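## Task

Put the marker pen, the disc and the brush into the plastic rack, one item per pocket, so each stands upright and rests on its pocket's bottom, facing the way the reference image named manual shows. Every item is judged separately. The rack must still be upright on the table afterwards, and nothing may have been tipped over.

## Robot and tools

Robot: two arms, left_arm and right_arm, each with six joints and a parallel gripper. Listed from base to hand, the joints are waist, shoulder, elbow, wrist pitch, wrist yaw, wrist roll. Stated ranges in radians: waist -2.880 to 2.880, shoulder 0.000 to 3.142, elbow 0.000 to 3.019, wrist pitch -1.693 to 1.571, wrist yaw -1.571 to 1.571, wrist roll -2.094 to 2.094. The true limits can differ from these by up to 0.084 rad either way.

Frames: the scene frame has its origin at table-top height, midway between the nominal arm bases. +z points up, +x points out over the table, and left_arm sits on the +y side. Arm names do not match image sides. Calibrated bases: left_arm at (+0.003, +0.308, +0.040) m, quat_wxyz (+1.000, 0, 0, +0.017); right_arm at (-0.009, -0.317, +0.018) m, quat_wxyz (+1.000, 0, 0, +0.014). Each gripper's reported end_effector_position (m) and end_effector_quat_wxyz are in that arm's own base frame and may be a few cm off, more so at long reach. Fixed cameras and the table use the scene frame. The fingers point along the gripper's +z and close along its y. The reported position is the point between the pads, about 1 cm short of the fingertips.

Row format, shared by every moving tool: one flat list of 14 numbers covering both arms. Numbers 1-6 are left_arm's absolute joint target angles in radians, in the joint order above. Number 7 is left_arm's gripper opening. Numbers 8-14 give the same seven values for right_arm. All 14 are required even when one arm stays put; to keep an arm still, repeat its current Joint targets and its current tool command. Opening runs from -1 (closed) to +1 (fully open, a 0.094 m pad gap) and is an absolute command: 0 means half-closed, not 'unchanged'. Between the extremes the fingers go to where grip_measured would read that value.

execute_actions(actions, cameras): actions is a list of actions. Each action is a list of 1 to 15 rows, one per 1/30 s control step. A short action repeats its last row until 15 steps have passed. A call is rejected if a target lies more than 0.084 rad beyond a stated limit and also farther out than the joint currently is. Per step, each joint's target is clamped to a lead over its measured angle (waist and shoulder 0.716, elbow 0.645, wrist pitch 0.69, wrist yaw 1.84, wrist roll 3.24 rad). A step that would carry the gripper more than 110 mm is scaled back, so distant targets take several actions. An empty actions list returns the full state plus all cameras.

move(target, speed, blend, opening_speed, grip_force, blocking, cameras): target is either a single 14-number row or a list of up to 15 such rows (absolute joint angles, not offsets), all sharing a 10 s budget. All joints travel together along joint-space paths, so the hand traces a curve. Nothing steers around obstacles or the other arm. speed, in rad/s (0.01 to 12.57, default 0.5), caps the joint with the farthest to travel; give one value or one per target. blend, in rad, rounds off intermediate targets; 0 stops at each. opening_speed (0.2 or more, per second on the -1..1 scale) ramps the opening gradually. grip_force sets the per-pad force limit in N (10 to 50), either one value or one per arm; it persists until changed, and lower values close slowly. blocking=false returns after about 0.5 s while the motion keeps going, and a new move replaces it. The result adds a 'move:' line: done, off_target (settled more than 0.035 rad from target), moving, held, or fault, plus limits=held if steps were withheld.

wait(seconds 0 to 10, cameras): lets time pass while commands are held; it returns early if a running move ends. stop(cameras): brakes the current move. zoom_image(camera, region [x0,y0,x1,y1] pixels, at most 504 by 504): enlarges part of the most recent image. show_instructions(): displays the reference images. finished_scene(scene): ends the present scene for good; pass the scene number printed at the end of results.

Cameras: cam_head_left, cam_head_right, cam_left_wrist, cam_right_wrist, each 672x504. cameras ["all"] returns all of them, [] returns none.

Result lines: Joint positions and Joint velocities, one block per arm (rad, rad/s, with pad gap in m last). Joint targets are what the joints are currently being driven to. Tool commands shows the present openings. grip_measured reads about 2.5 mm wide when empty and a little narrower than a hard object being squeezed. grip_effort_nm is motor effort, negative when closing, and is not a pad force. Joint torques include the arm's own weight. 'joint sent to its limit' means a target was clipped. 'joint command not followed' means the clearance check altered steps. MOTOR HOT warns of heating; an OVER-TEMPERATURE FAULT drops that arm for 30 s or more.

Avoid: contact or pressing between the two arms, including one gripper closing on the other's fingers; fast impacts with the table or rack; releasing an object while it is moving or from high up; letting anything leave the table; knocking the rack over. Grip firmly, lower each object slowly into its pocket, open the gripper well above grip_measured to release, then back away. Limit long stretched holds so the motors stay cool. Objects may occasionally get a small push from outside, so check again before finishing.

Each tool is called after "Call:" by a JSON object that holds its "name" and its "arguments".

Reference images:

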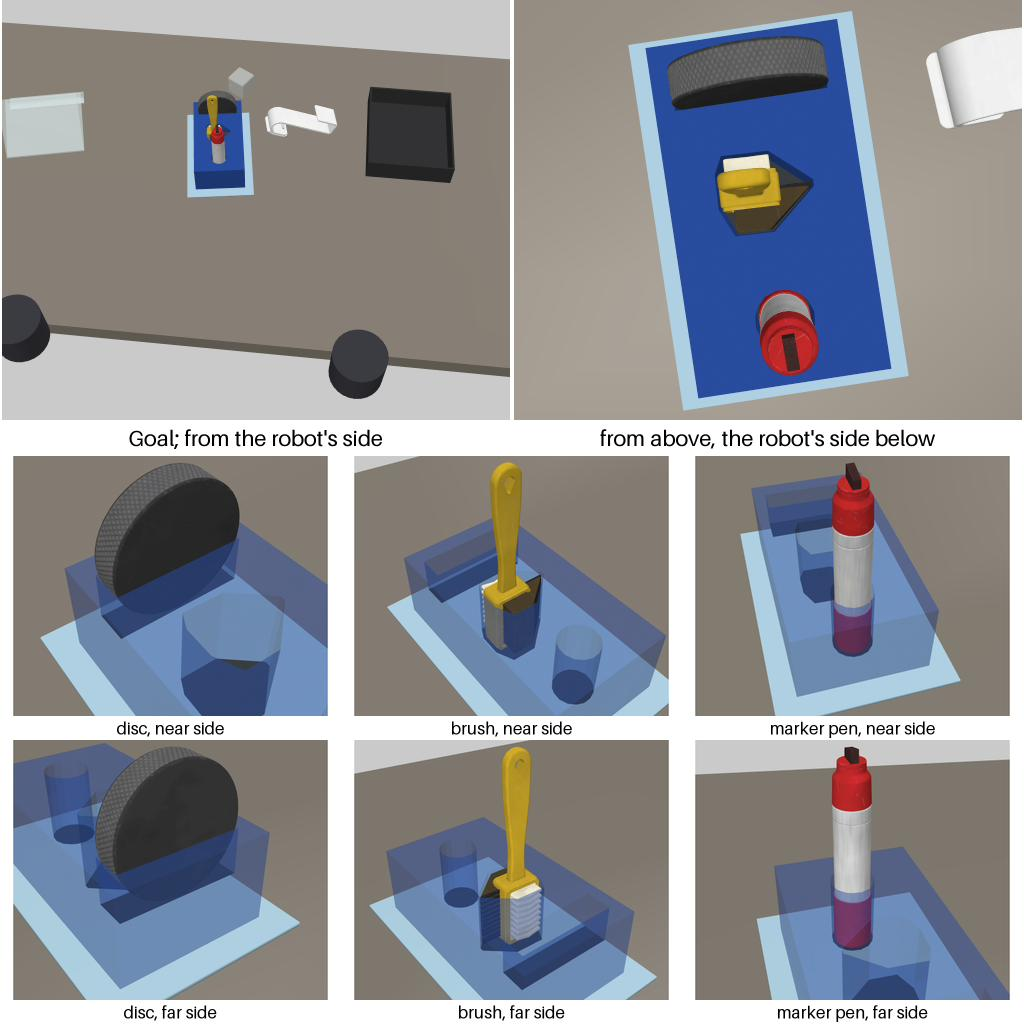

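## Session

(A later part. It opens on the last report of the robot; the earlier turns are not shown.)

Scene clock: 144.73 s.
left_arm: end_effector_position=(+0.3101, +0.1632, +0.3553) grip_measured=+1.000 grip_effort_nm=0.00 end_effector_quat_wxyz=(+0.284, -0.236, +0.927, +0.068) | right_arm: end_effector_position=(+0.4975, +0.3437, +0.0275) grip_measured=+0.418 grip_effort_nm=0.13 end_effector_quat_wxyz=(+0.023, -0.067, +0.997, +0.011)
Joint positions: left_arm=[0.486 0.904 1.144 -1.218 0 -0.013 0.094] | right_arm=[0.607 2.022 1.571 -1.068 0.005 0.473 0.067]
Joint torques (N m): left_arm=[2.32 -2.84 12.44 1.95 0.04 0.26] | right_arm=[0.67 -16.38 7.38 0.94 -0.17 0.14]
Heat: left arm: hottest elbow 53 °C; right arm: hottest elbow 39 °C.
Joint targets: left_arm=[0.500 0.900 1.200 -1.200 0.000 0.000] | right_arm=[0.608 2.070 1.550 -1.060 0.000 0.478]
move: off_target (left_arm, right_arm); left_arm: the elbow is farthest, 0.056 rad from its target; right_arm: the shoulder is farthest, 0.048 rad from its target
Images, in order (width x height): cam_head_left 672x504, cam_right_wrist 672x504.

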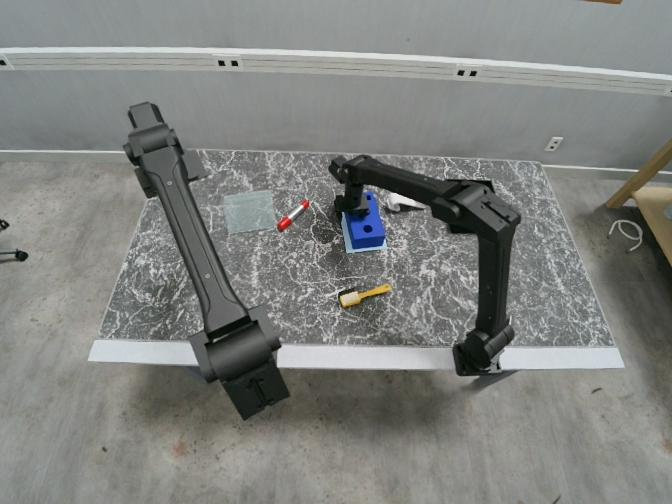

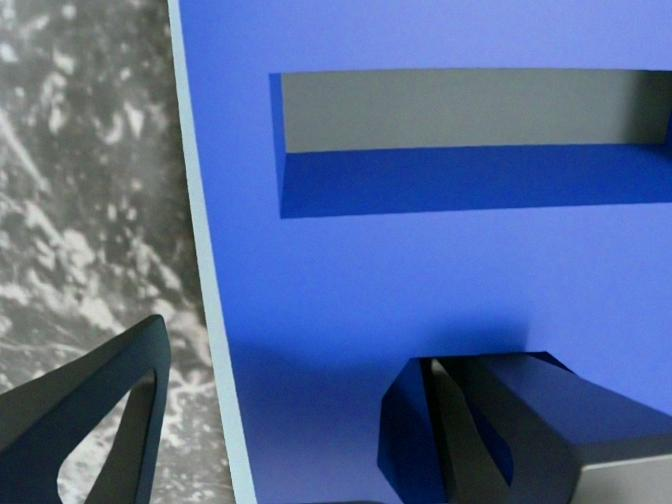

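Call:
{"name": "move", "arguments": {"target": [[0.5,0.9,1.2,-1.2,0,0,1.0,0.607,2.035,1.60,-1.09,0,0.473,0.42],[0.5,0.9,1.2,-1.2,0,0,1.0,0.607,2.035,1.60,-1.09,0,0.473,-0.7]], "speed": 0.1, "grip_force": 45, "opening_speed": 0.5, "cameras": ["cam_right_wrist","cam_head_left"]}}

Call:
{"name": "zoom_image", "arguments": {"camera": "cam_head_left", "region": [320, 170, 400, 250]}}

Scene clock: 153.37 s.
left_arm: end_effector_position=(+0.3101, +0.1632, +0.3553) grip_measured=+1.000 grip_effort_nm=0.00 end_effector_quat_wxyz=(+0.284, -0.236, +0.927, +0.068) | right_arm: end_effector_position=(+0.4961, +0.3406, +0.0280) grip_measured=-0.355 grip_effort_nm=-0.93 end_effector_quat_wxyz=(+0.017, -0.067, +0.998, +0.009)
Joint positions: left_arm=[0.486 0.904 1.144 -1.218 0 -0.013 0.094] | right_arm=[0.603 2.022 1.573 -1.083 0.003 0.468 0.03]
Joint torques (N m): left_arm=[2.32 -2.84 12.48 1.98 0.05 0.26] | right_arm=[0.85 -19.43 11.38 0.28 -0.1 0.13]
Heat: left arm: hottest elbow 53 °C; right arm: hottest elbow 39 °C.
Joint targets: left_arm=[0.500 0.900 1.200 -1.200 0.000 0.000] | right_arm=[0.607 2.035 1.600 -1.090 0.000 0.473]
grip_force (N): 45, 45
move: off_target (left_arm); left_arm: the elbow is farthest, 0.056 rad from its target
Images, in order (width x height): cam_head_left 672x504, cam_right_wrist 672x504.

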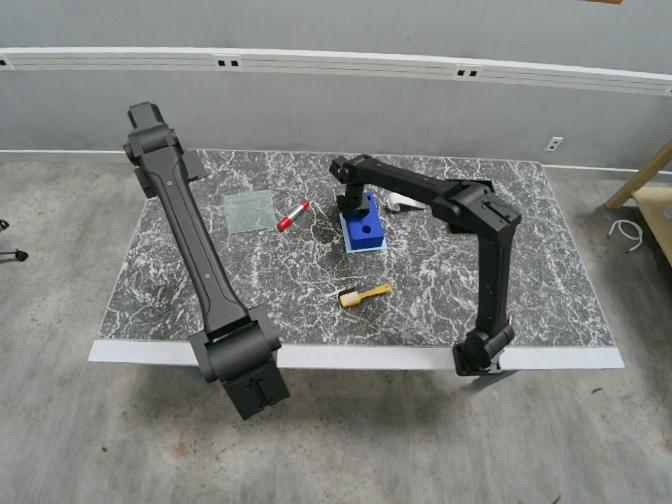

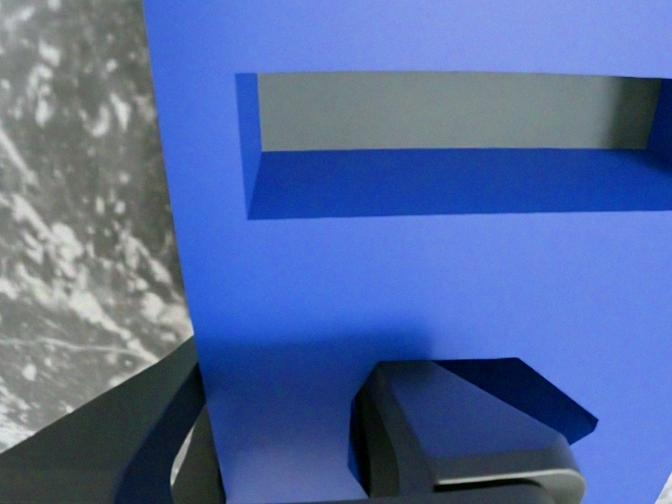

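Scaled by 6.300 from the camera's 672x504 image, which has a finer 960x720 frame.

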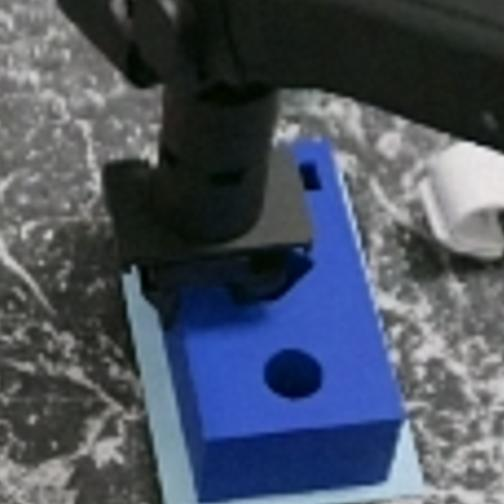

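Call:
{"name": "move", "arguments": {"target": [[0.5,0.9,1.2,-1.2,0,0,1.0,0.607,2.02,1.685,-1.19,0,0.473,-0.7],[0.5,0.9,1.2,-1.2,0,0,1.0,0.607,1.775,1.31,-1.06,0,0.473,-0.7],[0.5,0.9,1.2,-1.2,0,0,1.0,0.607,1.775,1.31,-1.06,0,-2.06,-0.7]], "speed": 0.35, "blend": [0.02,0.05,0], "cameras": ["all"]}}

Call:
{"name": "zoom_image", "arguments": {"camera": "cam_head_left", "region": [310, 170, 450, 290]}}

Scene clock: 169.17 s.
left_arm: end_effector_position=(+0.3101, +0.1632, +0.3553) grip_measured=+1.000 grip_effort_nm=0.00 end_effector_quat_wxyz=(+0.284, -0.236, +0.927, +0.068) | right_arm: end_effector_position=(+0.4136, +0.2843, +0.0308) grip_measured=-0.371 grip_effort_nm=-0.93 end_effector_quat_wxyz=(+0.014, +0.970, -0.244, -0.012)
Joint positions: left_arm=[0.486 0.904 1.144 -1.218 0 -0.013 0.094] | right_arm=[0.603 1.833 1.281 -1.056 0 -2.045 0.03]
Joint torques (N m): left_arm=[2.26 -2.78 12.48 1.92 0.03 0.27] | right_arm=[1.03 -22.01 10.7 0.09 -0.08 -0.06]
Heat: left arm: hottest elbow 54 °C; right arm: hottest elbow 40 °C.
Joint targets: left_arm=[0.500 0.900 1.200 -1.200 0.000 0.000] | right_arm=[0.607 1.775 1.310 -1.060 0.000 -2.060]
grip_force (N): 45, 45
move: off_target (left_arm, right_arm); left_arm: the elbow is farthest, 0.056 rad from its target; right_arm: the shoulder is farthest, 0.058 rad from its target

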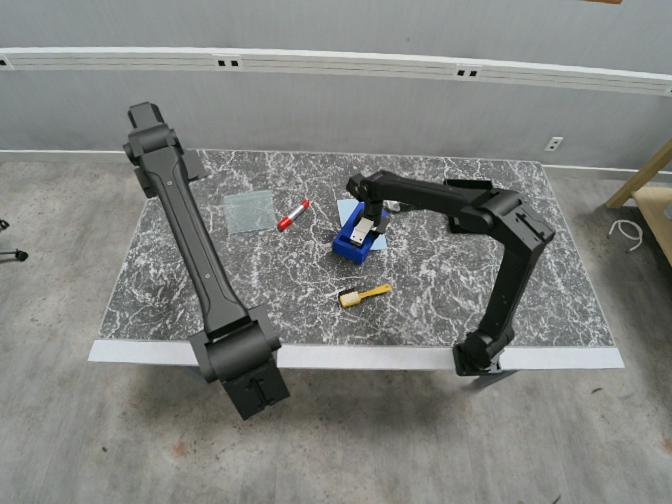

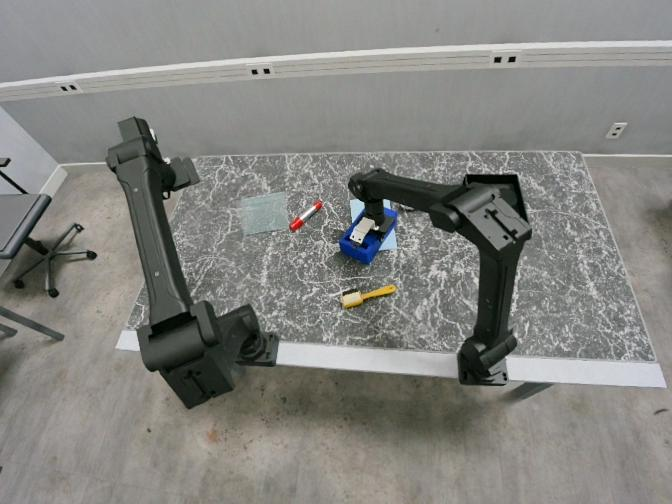

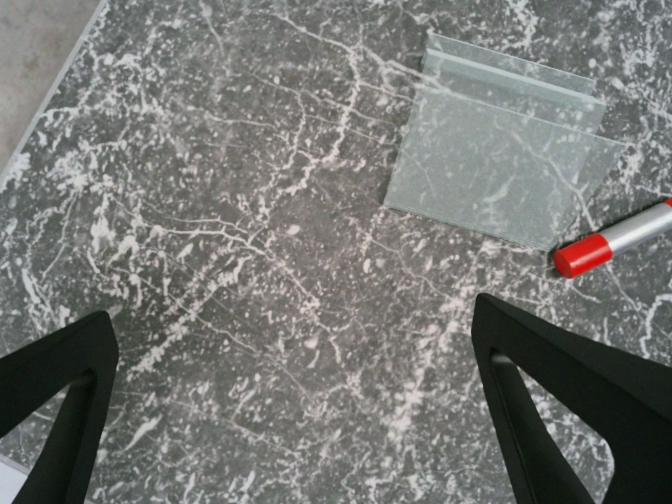

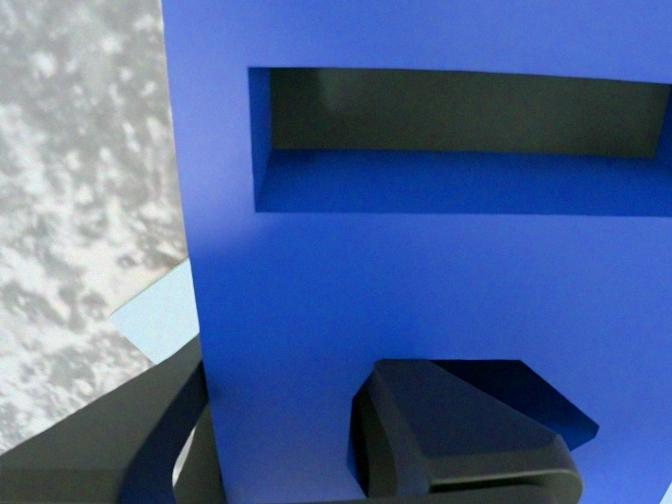

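Scaled by 3.600 from the camera's 672x504 image, which has a finer 960x720 frame.

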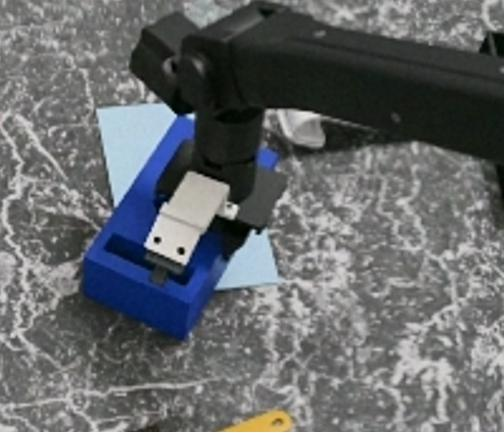

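Call:
{"name": "move", "arguments": {"target": [[0.5,0.9,1.2,-1.2,0,0,1.0,0.607,1.825,1.24,-0.99,0,-2.06,-0.7]], "speed": 0.1}}

Call:
{"name": "move", "arguments": {"target": [[0.5,0.9,1.2,-1.2,0,0,1.0,0.607,1.845,1.225,-0.97,0,-2.06,-0.7]], "speed": 0.1, "cameras": ["cam_head_left"]}}

Call:
{"name": "zoom_image", "arguments": {"camera": "cam_head_left", "region": [310, 170, 450, 290]}}

Scene clock: 174.00 s.
left_arm: end_effector_position=(+0.3101, +0.1632, +0.3553) grip_measured=+1.000 grip_effort_nm=0.00 end_effector_quat_wxyz=(+0.284, -0.236, +0.927, +0.068) | right_arm: end_effector_position=(+0.4116, +0.2829, +0.0262) grip_measured=-0.372 grip_effort_nm=-0.93 end_effector_quat_wxyz=(+0.005, +0.970, -0.243, -0.004)
Joint positions: left_arm=[0.486 0.904 1.144 -1.218 0 -0.013 0.094] | right_arm=[0.603 1.82 1.249 -1.012 0 -2.047 0.029]
Joint torques (N m): left_arm=[2.32 -2.9 12.41 1.99 0.05 0.25] | right_arm=[1.26 -16.44 7.5 1.37 -0.08 -0.08]
Heat: left arm: hottest elbow 54 °C; right arm: hottest elbow 40 °C.
Joint targets: left_arm=[0.500 0.900 1.200 -1.200 0.000 0.000] | right_arm=[0.607 1.825 1.240 -0.990 0.000 -2.060]
grip_force (N): 45, 45
move: off_target (left_arm); left_arm: the elbow is farthest, 0.056 rad from its target

Scene clock: 174.73 s.
left_arm: end_effector_position=(+0.3101, +0.1632, +0.3553) grip_measured=+1.000 grip_effort_nm=0.00 end_effector_quat_wxyz=(+0.284, -0.236, +0.927, +0.068) | right_arm: end_effector_position=(+0.4112, +0.2827, +0.0254) grip_measured=-0.372 grip_effort_nm=-0.93 end_effector_quat_wxyz=(+0.003, +0.970, -0.243, -0.002)
Joint positions: left_arm=[0.486 0.904 1.144 -1.218 0 -0.013 0.094] | right_arm=[0.603 1.818 1.243 -1.003 0 -2.047 0.029]
Joint torques (N m): left_arm=[2.2 -2.67 12.46 1.99 0.06 0.26] | right_arm=[0.91 -13.86 6.91 1.78 -0.07 -0.06]
Heat: left arm: hottest elbow 54 °C; right arm: hottest elbow 40 °C.
Joint targets: left_arm=[0.500 0.900 1.200 -1.200 0.000 0.000] | right_arm=[0.607 1.845 1.225 -0.970 0.000 -2.060]
grip_force (N): 45, 45
move: off_target (left_arm); left_arm: the elbow is farthest, 0.056 rad from its target
Images, in order (width x height): cam_head_left 672x504.

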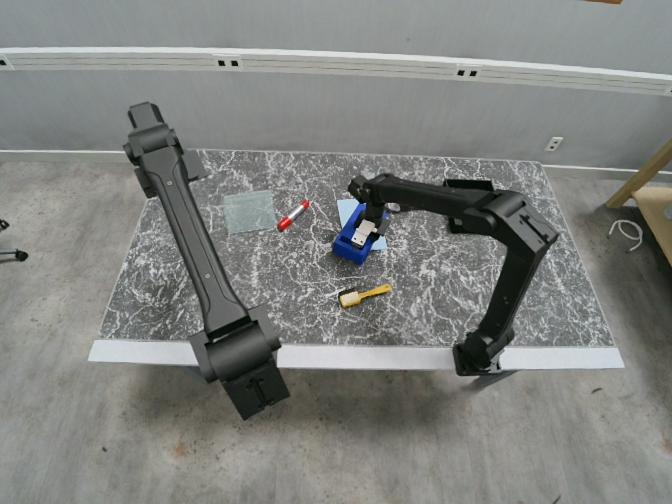

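Scaled by 3.600 from the camera's 672x504 image, which has a finer 960x720 frame.

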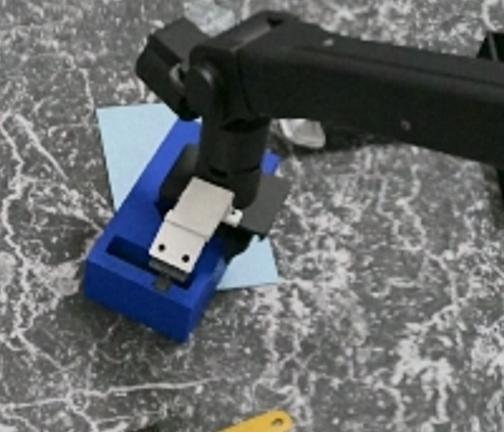

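Call:
{"name": "move", "arguments": {"target": [[0.5,0.9,1.2,-1.2,0,0,1.0,0.607,1.825,1.243,-1.0,0,-2.05,-0.7],[0.5,0.9,1.2,-1.2,0,0,1.0,0.607,1.825,1.243,-1.0,0,-2.05,0.1],[0.5,0.9,1.2,-1.2,0,0,1.0,0.607,1.72,1.36,-1.2,0,-2.05,0.1]], "speed": 0.2, "opening_speed": 0.8}}

Call:
{"name": "move", "arguments": {"target": [[0.5,0.9,1.2,-1.2,0,0,1.0,0.607,1.5,1.6,-1.5,0,-1.0,0.1],[0.5,0.9,1.2,-1.2,0,0,1.0,-0.1,1.5,1.6,-1.3,0,0,1.0]], "speed": 0.7, "blend": [0.1,0], "cameras": ["all"]}}

Call:
{"name": "zoom_image", "arguments": {"camera": "cam_head_left", "region": [260, 170, 410, 310]}}

Call:
{"name": "zoom_image", "arguments": {"camera": "cam_head_right", "region": [260, 170, 410, 310]}}

Scene clock: 182.37 s.
left_arm: end_effector_position=(+0.3101, +0.1632, +0.3553) grip_measured=+1.000 grip_effort_nm=0.00 end_effector_quat_wxyz=(+0.284, -0.236, +0.927, +0.068) | right_arm: end_effector_position=(+0.4051, +0.2776, +0.0940) grip_measured=+0.098 grip_effort_nm=0.12 end_effector_quat_wxyz=(+0.012, +0.970, -0.243, -0.009)
Joint positions: left_arm=[0.486 0.904 1.144 -1.218 0 -0.013 0.094] | right_arm=[0.603 1.728 1.318 -1.191 0.003 -2.047 0.052]
Joint torques (N m): left_arm=[2.32 -2.9 12.48 1.98 0.05 0.27] | right_arm=[1.55 -16.73 12.51 -0.08 -0.2 0.06]
Heat: left arm: hottest elbow 54 °C; right arm: hottest elbow 40 °C.
Joint targets: left_arm=[0.500 0.900 1.200 -1.200 0.000 0.000] | right_arm=[0.607 1.720 1.360 -1.200 0.000 -2.050]
grip_force (N): 45, 45
move: off_target (left_arm, right_arm); left_arm: the elbow is farthest, 0.056 rad from its target; right_arm: the elbow is farthest, 0.042 rad from its target

Scene clock: 186.90 s.
left_arm: end_effector_position=(+0.3101, +0.1632, +0.3553) grip_measured=+1.000 grip_effort_nm=0.00 end_effector_quat_wxyz=(+0.284, -0.236, +0.927, +0.068) | right_arm: end_effector_position=(+0.5186, -0.0509, +0.2948) grip_measured=+0.997 grip_effort_nm=0.13 end_effector_quat_wxyz=(+0.152, +0.044, +0.987, -0.009)
Joint positions: left_arm=[0.486 0.904 1.144 -1.218 0 -0.013 0.094] | right_arm=[-0.096 1.506 1.554 -1.313 0.001 -0.009 0.094]
Joint torques (N m): left_arm=[2.26 -2.78 12.46 1.94 0.05 0.27] | right_arm=[1.08 -14.51 14.41 1.61 -0.05 0.15]
Heat: left arm: hottest elbow 54 °C; right arm: hottest elbow 40 °C.
Joint targets: left_arm=[0.500 0.900 1.200 -1.200 0.000 0.000] | right_arm=[-0.100 1.500 1.600 -1.300 0.000 0.000]
grip_force (N): 45, 45
move: off_target (left_arm, right_arm); target 2's new numbers were sent with right_arm's elbow 0.046 rad from that target; left_arm: the elbow is farthest, 0.056 rad from its target; right_arm: the elbow is farthest, 0.046 rad from its target

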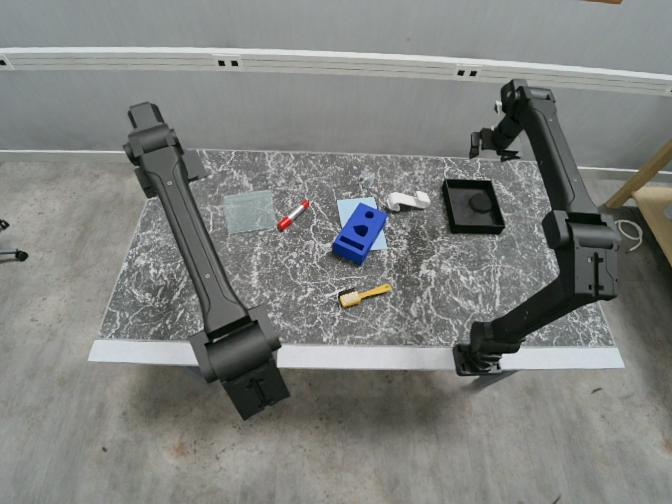

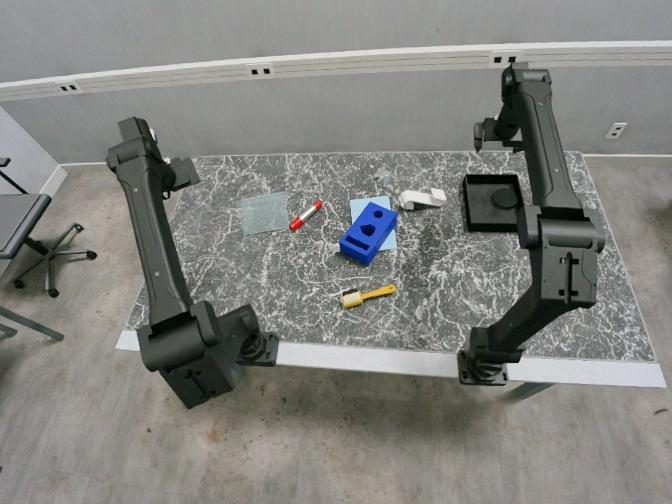

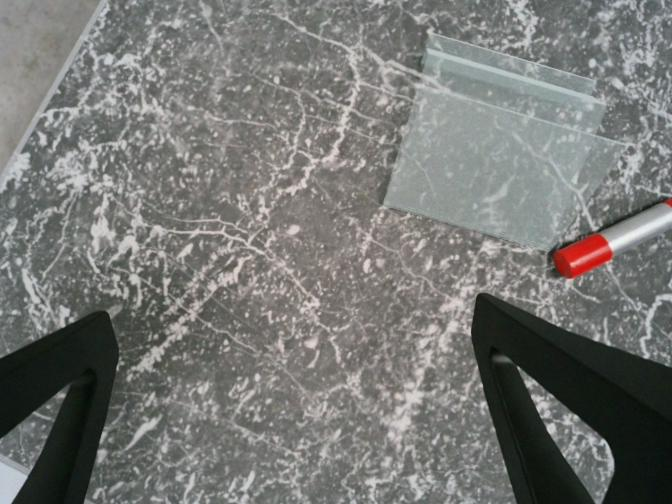

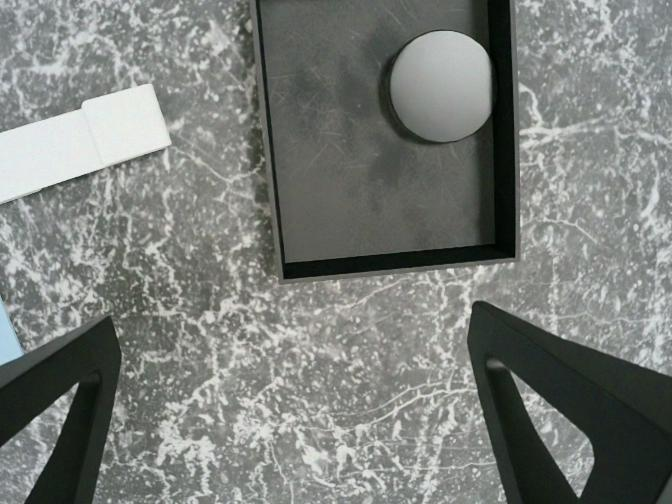

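Scaled by 3.360 from the camera's 672x504 image, which has a finer 960x720 frame.

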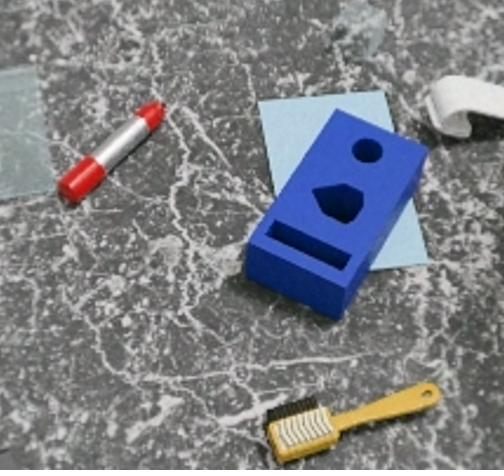

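Scaled by 3.360 from the camera's 672x504 image, which has a finer 960x720 frame.

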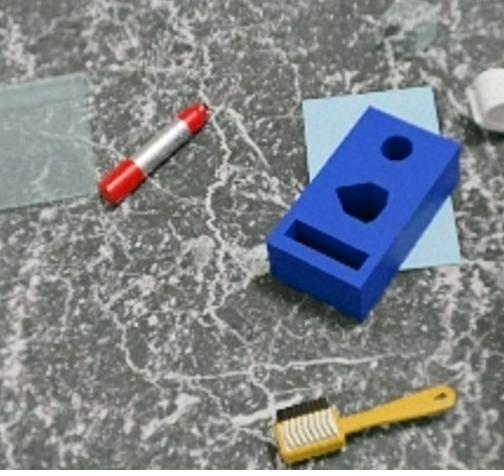

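Call:
{"name": "move", "arguments": {"target": [[-0.6,1.5,1.7,-1.4,0,0.1,0.2,-0.1,1.5,1.6,-1.3,0,0,1.0],[-1.085,1.804,1.30,-1.39,-0.05,0.144,0.2,-0.1,1.5,1.6,-1.3,0,0,1.0]], "speed": 0.9, "blend": [0.15,0], "cameras": ["cam_left_wrist","cam_head_left"]}}

Call:
{"name": "zoom_image", "arguments": {"camera": "cam_head_left", "region": [310, 230, 410, 330]}}

Scene clock: 204.77 s.
left_arm: end_effector_position=(+0.2043, -0.3753, +0.0537) grip_measured=+0.202 grip_effort_nm=-0.11 end_effector_quat_wxyz=(-0.140, +0.568, +0.805, +0.100) | right_arm: end_effector_position=(+0.5186, -0.0509, +0.2948) grip_measured=+0.998 grip_effort_nm=0.13 end_effector_quat_wxyz=(+0.152, +0.044, +0.987, -0.009)
Joint positions: left_arm=[-1.091 1.821 1.289 -1.382 -0.049 0.129 0.056] | right_arm=[-0.096 1.506 1.554 -1.313 0.001 -0.009 0.094]
Joint torques (N m): left_arm=[1.55 -14.74 7.05 -0.87 -0.01 0.28] | right_arm=[0.79 -14.39 14.45 1.52 -0.06 0.19]
Heat: left arm: hottest elbow 54 °C; right arm: hottest elbow 41 °C.
Joint targets: left_arm=[-1.085 1.804 1.300 -1.390 -0.050 0.144] | right_arm=[-0.100 1.500 1.600 -1.300 0.000 0.000]
grip_force (N): 45, 45
move: off_target (right_arm); right_arm: the elbow is farthest, 0.046 rad from its target
Images, in order (width x height): cam_head_left 672x504, cam_left_wrist 672x504.

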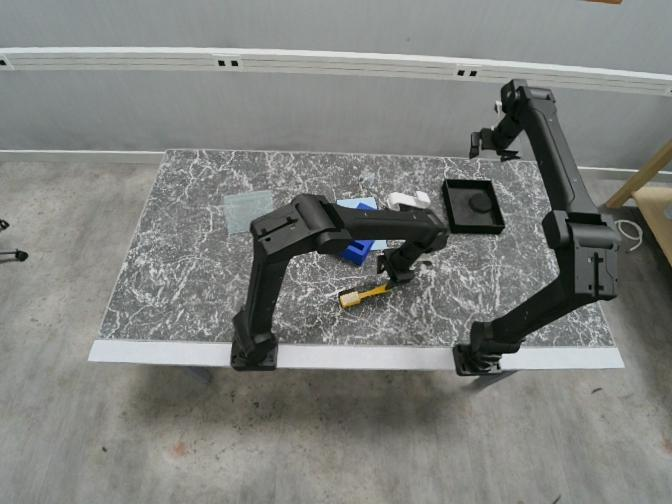

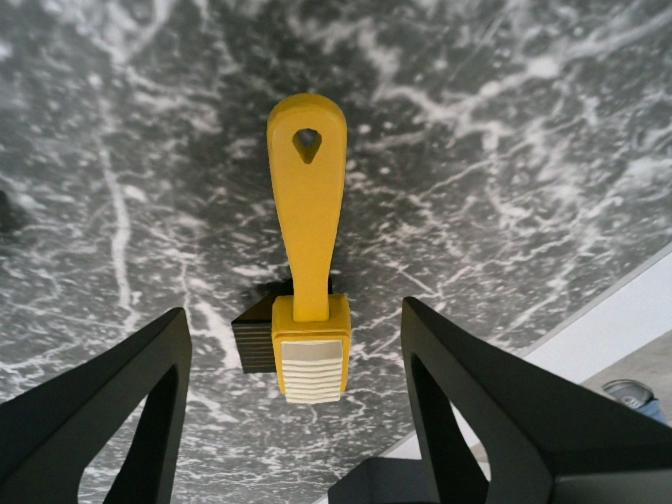

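Scaled by 5.040 from the camera's 672x504 image, which has a finer 960x720 frame.

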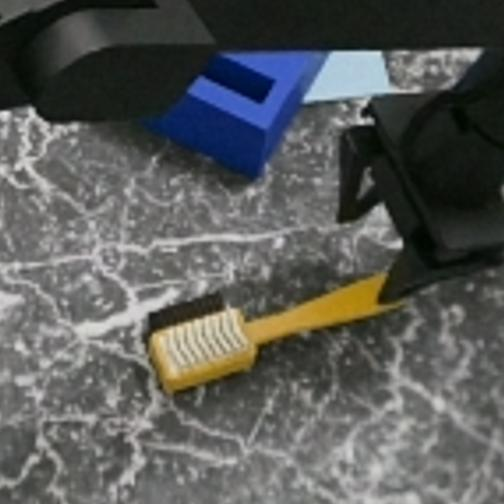

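Call:
{"name": "move", "arguments": {"target": [[-1.078,1.84,1.215,-1.29,-0.05,0.154,0.0,-0.1,1.5,1.6,-1.3,0,0,1.0]], "speed": 0.3, "cameras": ["cam_left_wrist"]}}

Scene clock: 210.03 s.
left_arm: end_effector_position=(+0.1972, -0.3618, +0.0225) grip_measured=+0.003 grip_effort_nm=-0.11 end_effector_quat_wxyz=(-0.145, +0.571, +0.801, +0.101) | right_arm: end_effector_position=(+0.5186, -0.0509, +0.2948) grip_measured=+0.998 grip_effort_nm=0.13 end_effector_quat_wxyz=(+0.152, +0.044, +0.987, -0.009)
Joint positions: left_arm=[-1.091 1.838 1.215 -1.3 -0.049 0.139 0.047] | right_arm=[-0.096 1.506 1.554 -1.313 0.001 -0.009 0.094]
Joint torques (N m): left_arm=[2.08 -12.98 5.94 -0.09 -0.01 0.3] | right_arm=[0.21 -14.04 14.43 1.57 -0.07 0.17]
Heat: left arm: hottest elbow 53 °C; right arm: hottest elbow 41 °C.
Joint targets: left_arm=[-1.078 1.840 1.215 -1.290 -0.050 0.154] | right_arm=[-0.100 1.500 1.600 -1.300 0.000 0.000]
grip_force (N): 45, 45
move: off_target (right_arm); right_arm: the elbow is farthest, 0.046 rad from its target
Images, in order (width x height): cam_left_wrist 672x504.

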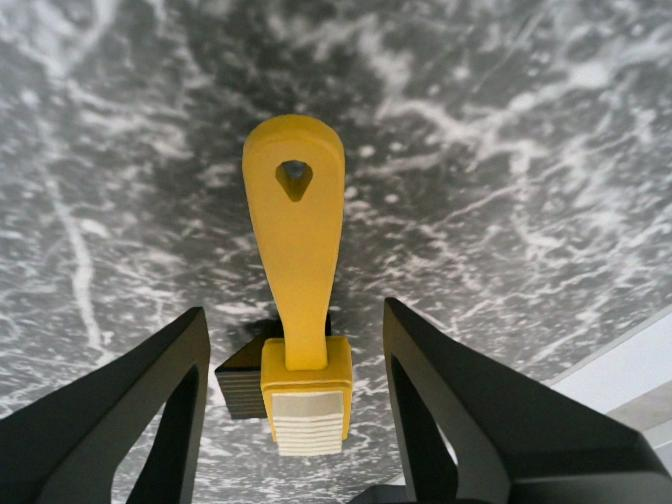

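Call:
{"name": "move", "arguments": {"target": [[-1.07,1.85,1.175,-1.235,-0.05,0.154,-0.2,-0.1,1.5,1.6,-1.3,0,0,1.0]], "speed": 0.2, "cameras": ["cam_left_wrist","cam_head_left","cam_head_right"]}}

Call:
{"name": "zoom_image", "arguments": {"camera": "cam_head_left", "region": [330, 250, 410, 330]}}

Call:
{"name": "zoom_image", "arguments": {"camera": "cam_head_right", "region": [330, 250, 410, 330]}}

Scene clock: 217.93 s.
left_arm: end_effector_position=(+0.1967, -0.3552, +0.0067) grip_measured=-0.197 grip_effort_nm=-0.11 end_effector_quat_wxyz=(-0.141, +0.569, +0.804, +0.099) | right_arm: end_effector_position=(+0.5186, -0.0509, +0.2948) grip_measured=+0.998 grip_effort_nm=0.13 end_effector_quat_wxyz=(+0.152, +0.044, +0.987, -0.009)
Joint positions: left_arm=[-1.085 1.844 1.176 -1.245 -0.049 0.139 0.038] | right_arm=[-0.096 1.506 1.554 -1.313 0.001 -0.009 0.094]
Joint torques (N m): left_arm=[2.2 -12.63 5.64 -0.12 -0.02 0.29] | right_arm=[0.38 -14.27 14.35 1.57 -0.09 0.16]
Heat: left arm: hottest elbow 50 °C; right arm: hottest elbow 42 °C.
Joint targets: left_arm=[-1.070 1.850 1.175 -1.235 -0.050 0.154] | right_arm=[-0.100 1.500 1.600 -1.300 0.000 0.000]
grip_force (N): 45, 45
move: off_target (right_arm); right_arm: the elbow is farthest, 0.046 rad from its target
Images, in order (width x height): cam_head_left 672x504, cam_head_right 672x504, cam_left_wrist 672x504.

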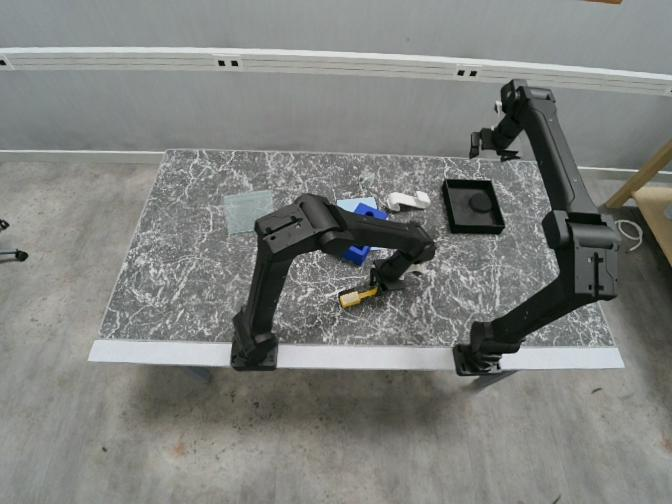

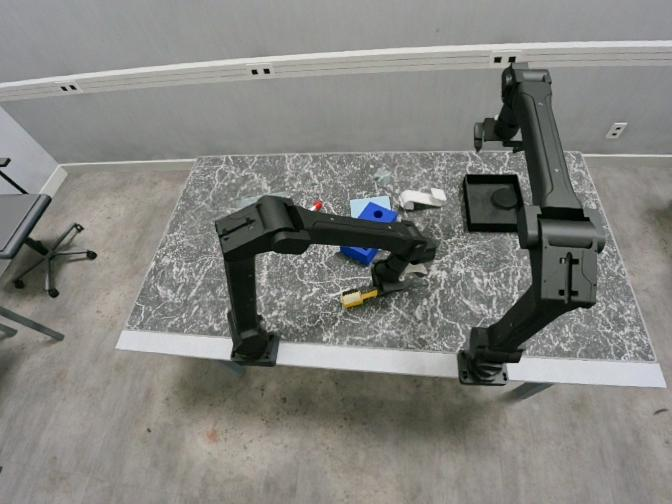

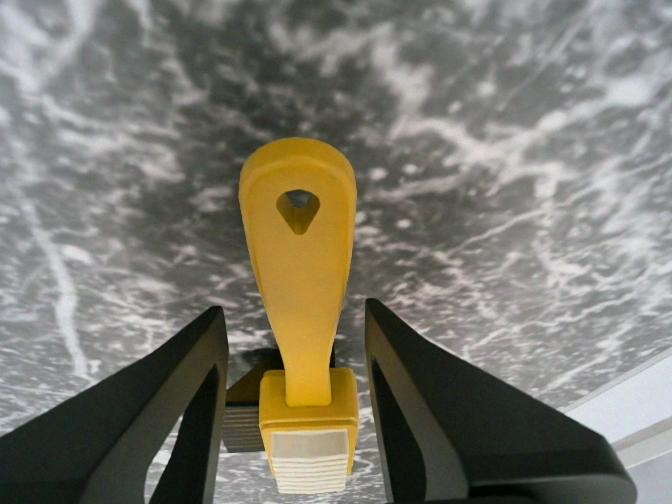

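Scaled by 6.300 from the camera's 672x504 image, which has a finer 960x720 frame.

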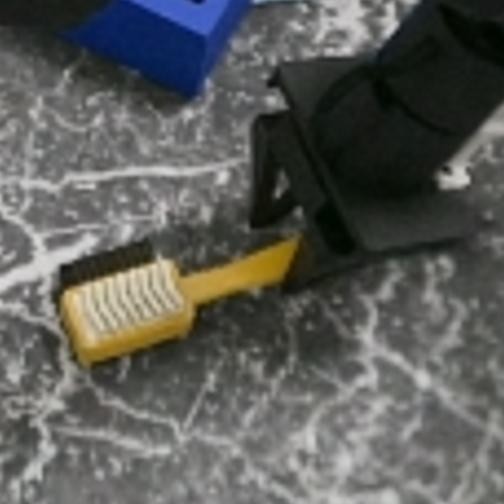

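Scaled by 6.300 from the camera's 672x504 image, which has a finer 960x720 frame.

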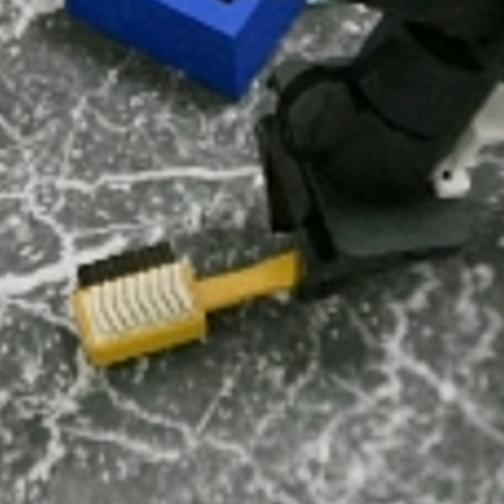

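Call:
{"name": "move", "arguments": {"target": [[-1.07,1.856,1.145,-1.2,-0.05,0.154,-0.2,-0.1,1.5,1.6,-1.3,0,0,1.0]], "speed": 0.15, "cameras": ["cam_left_wrist","cam_head_left"]}}

Call:
{"name": "zoom_image", "arguments": {"camera": "cam_head_left", "region": [330, 250, 410, 330]}}

Scene clock: 222.17 s.
left_arm: end_effector_position=(+0.1936, -0.3493, -0.0046) grip_measured=-0.197 grip_effort_nm=-0.11 end_effector_quat_wxyz=(-0.141, +0.569, +0.804, +0.099) | right_arm: end_effector_position=(+0.5186, -0.0509, +0.2948) grip_measured=+0.998 grip_effort_nm=0.13 end_effector_quat_wxyz=(+0.152, +0.044, +0.987, -0.009)
Joint positions: left_arm=[-1.085 1.85 1.146 -1.21 -0.049 0.139 0.038] | right_arm=[-0.096 1.506 1.554 -1.313 0.001 -0.009 0.094]
Joint torques (N m): left_arm=[2.32 -12.28 5.48 -0.13 -0.02 0.29] | right_arm=[0.62 -14.39 14.52 1.48 -0.06 0.16]
Heat: left arm: hottest elbow 49 °C; right arm: hottest elbow 42 °C.
Joint targets: left_arm=[-1.070 1.856 1.145 -1.200 -0.050 0.154] | right_arm=[-0.100 1.500 1.600 -1.300 0.000 0.000]
grip_force (N): 45, 45
move: off_target (right_arm); right_arm: the elbow is farthest, 0.046 rad from its target
Images, in order (width x height): cam_head_left 672x504, cam_left_wrist 672x504.

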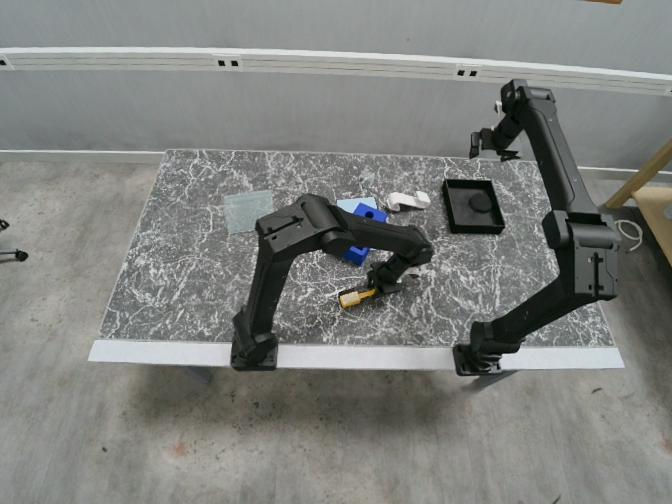

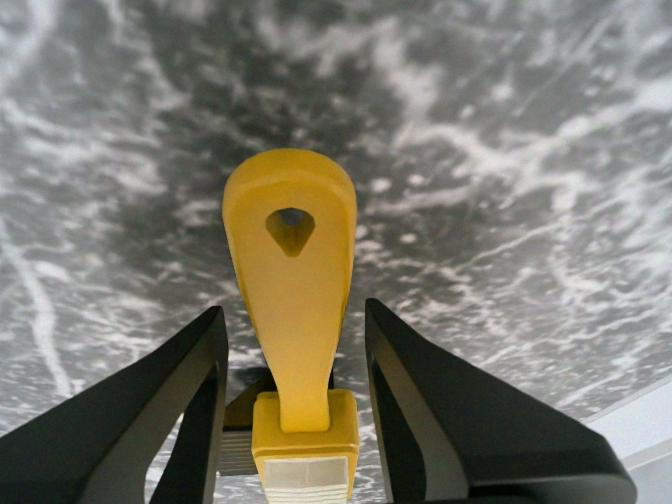

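Scaled by 6.300 from the camera's 672x504 image, which has a finer 960x720 frame.

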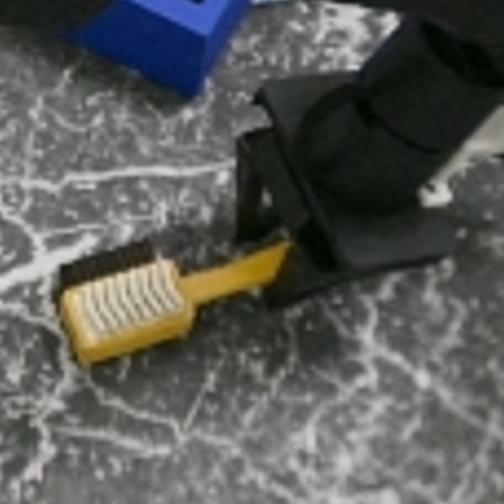

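Call:
{"name": "move", "arguments": {"target": [[-1.07,1.862,1.113,-1.163,-0.05,0.154,-0.2,-0.1,1.5,1.6,-1.3,0,0,1.0],[-1.07,1.862,1.113,-1.163,-0.05,0.154,-0.95,-0.1,1.5,1.6,-1.3,0,0,1.0]], "speed": 0.15, "opening_speed": 0.3, "grip_force": 40, "cameras": ["cam_left_wrist","cam_head_left"]}}

Call:
{"name": "zoom_image", "arguments": {"camera": "cam_head_left", "region": [330, 250, 410, 330]}}

Scene clock: 228.67 s.
left_arm: end_effector_position=(+0.1900, -0.3424, -0.0163) grip_measured=-0.604 grip_effort_nm=-0.82 end_effector_quat_wxyz=(-0.142, +0.569, +0.804, +0.099) | right_arm: end_effector_position=(+0.5186, -0.0509, +0.2948) grip_measured=+0.998 grip_effort_nm=0.13 end_effector_quat_wxyz=(+0.152, +0.044, +0.987, -0.009)
Joint positions: left_arm=[-1.085 1.856 1.114 -1.174 -0.049 0.14 0.019] | right_arm=[-0.096 1.506 1.554 -1.313 0.001 -0.009 0.094]
Joint torques (N m): left_arm=[2.26 -12.1 5.22 -0.05 -0.02 0.28] | right_arm=[0.91 -14.21 14.5 1.5 -0.08 0.17]
Heat: left arm: hottest elbow 47 °C; right arm: hottest elbow 43 °C.
Joint targets: left_arm=[-1.070 1.862 1.113 -1.163 -0.050 0.154] | right_arm=[-0.100 1.500 1.600 -1.300 0.000 0.000]
grip_force (N): 40, 40
move: off_target (right_arm); right_arm: the elbow is farthest, 0.046 rad from its target
Images, in order (width x height): cam_head_left 672x504, cam_left_wrist 672x504.

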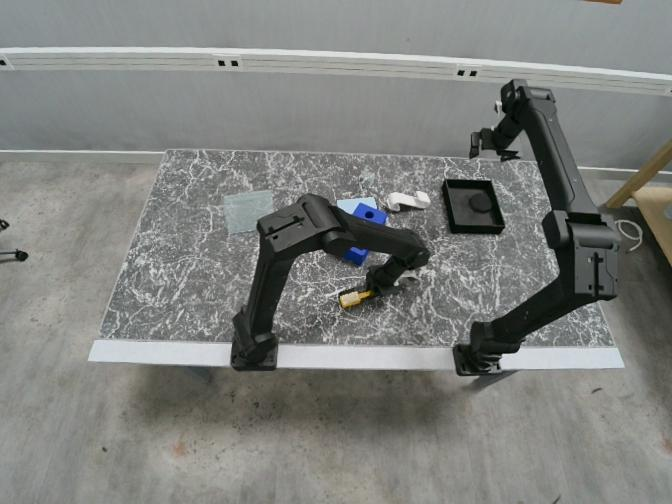

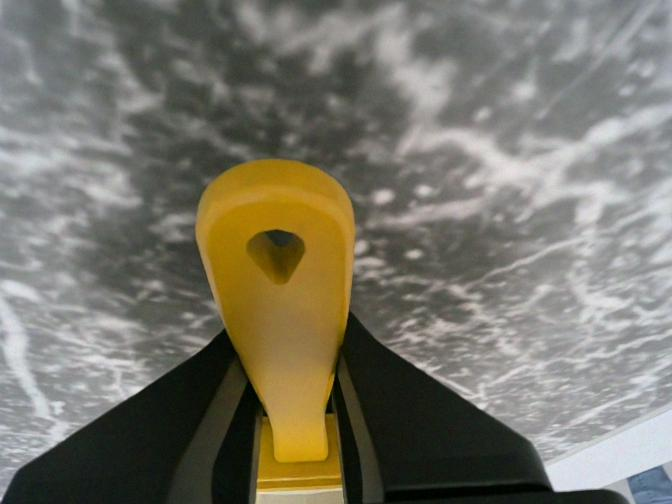

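Scaled by 6.300 from the camera's 672x504 image, which has a finer 960x720 frame.

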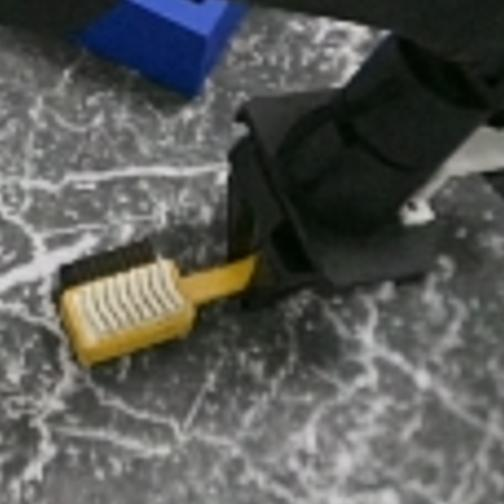

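Call:
{"name": "move", "arguments": {"target": [[-1.07,1.72,1.32,-1.3,-0.05,0.144,-0.95,0.2,1.2,1.4,-1.0,0,0,0.0],[-1.0,1.6,1.5,-1.4,-0.05,0.144,-0.95,0.66,0.42,0.52,-0.6,0,0,0.0]], "speed": 0.6, "blend": [0.1,0], "cameras": ["cam_left_wrist","cam_right_wrist","cam_head_left"]}}

Scene clock: 239.50 s.
left_arm: end_effector_position=(+0.2321, -0.3999, +0.1085) grip_measured=-0.604 grip_effort_nm=-0.82 end_effector_quat_wxyz=(-0.048, +0.565, +0.822, +0.051) | right_arm: end_effector_position=(+0.4290, +0.1244, +0.3761) grip_measured=+0.002 grip_effort_nm=-0.12 end_effector_quat_wxyz=(+0.379, -0.134, +0.914, +0.053)
Joint positions: left_arm=[-1.062 1.706 1.324 -1.319 -0.049 0.14 0.019] | right_arm=[0.283 1.055 1.208 -0.94 0 -0.008 0.047]
Joint torques (N m): left_arm=[2.14 -14.74 10.67 -0.61 -0.01 0.18] | right_arm=[-0.62 -6.3 14.13 1.51 -0.02 0.06]
Heat: left arm: hottest elbow 46 °C; right arm: hottest elbow 44 °C.
Joint targets: left_arm=[-1.048 1.683 1.375 -1.331 -0.050 0.144] | right_arm=[0.267 1.063 1.243 -0.947 0.000 -0.008]
grip_force (N): 40, 40
move: held (right_arm; a check stopped the path), off_target (left_arm; braked when a check withheld steps of right_arm); path passed 1 of 2 targets; limits=held; left_arm: the elbow is farthest, 0.176 rad from its target; right_arm: the elbow is farthest, 0.688 rad from its target
joint command not followed: on one or more control steps a check withheld the commanded joint targets of the right arm, and it was not sent them on those steps.
cause: the commanded joint targets, or the way to them, would bring a part of the robot too close to another arm (this arm's fingers and the left arm's forearm (the part past the elbow), along the way the arms are being sent, or toward where that arm still pushes).
Images, in order (width x height): cam_head_left 672x504, cam_left_wrist 672x504, cam_right_wrist 672x504.

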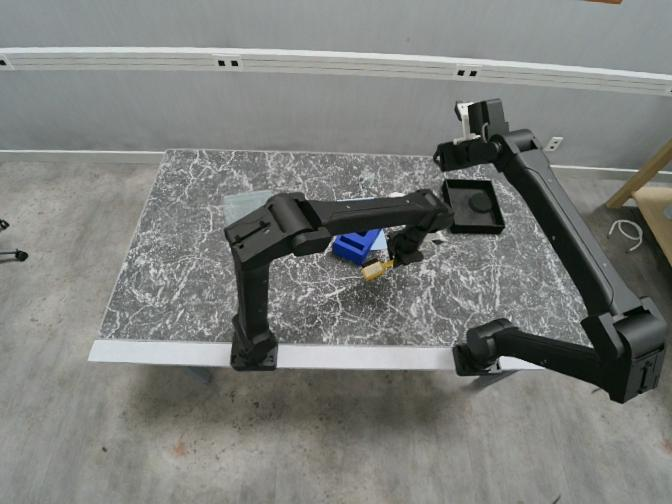

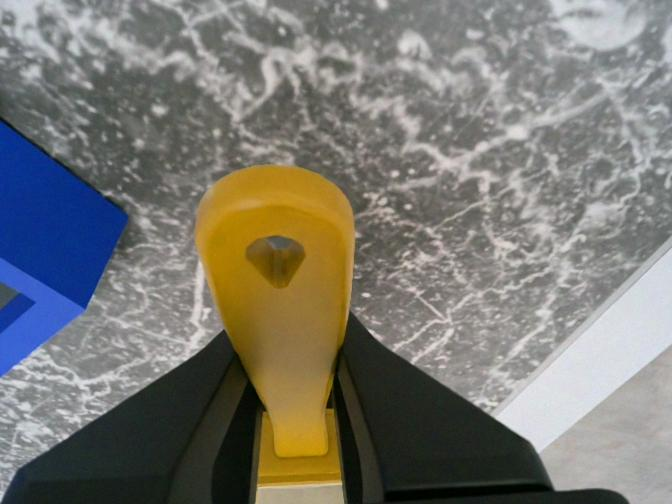

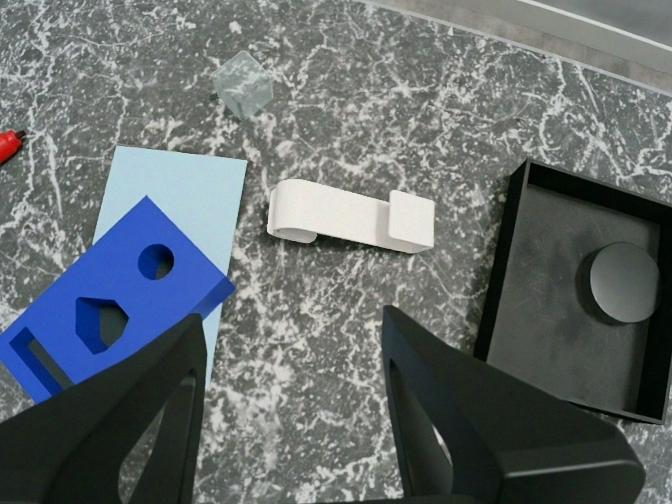

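Call:
{"name": "zoom_image", "arguments": {"camera": "cam_right_wrist", "region": [0, 180, 250, 420]}}

Scaled by 2.016 from the camera's 672x504 image, which has a finer 960x720 frame.

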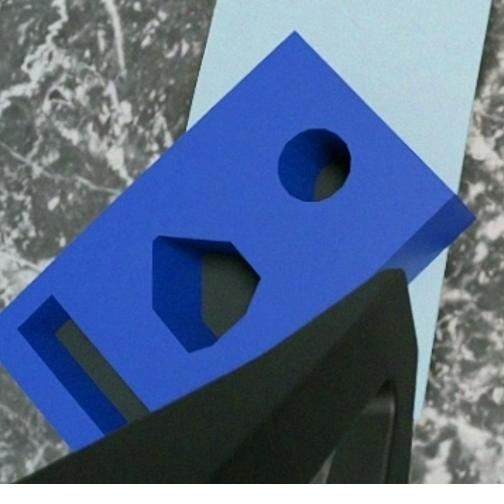

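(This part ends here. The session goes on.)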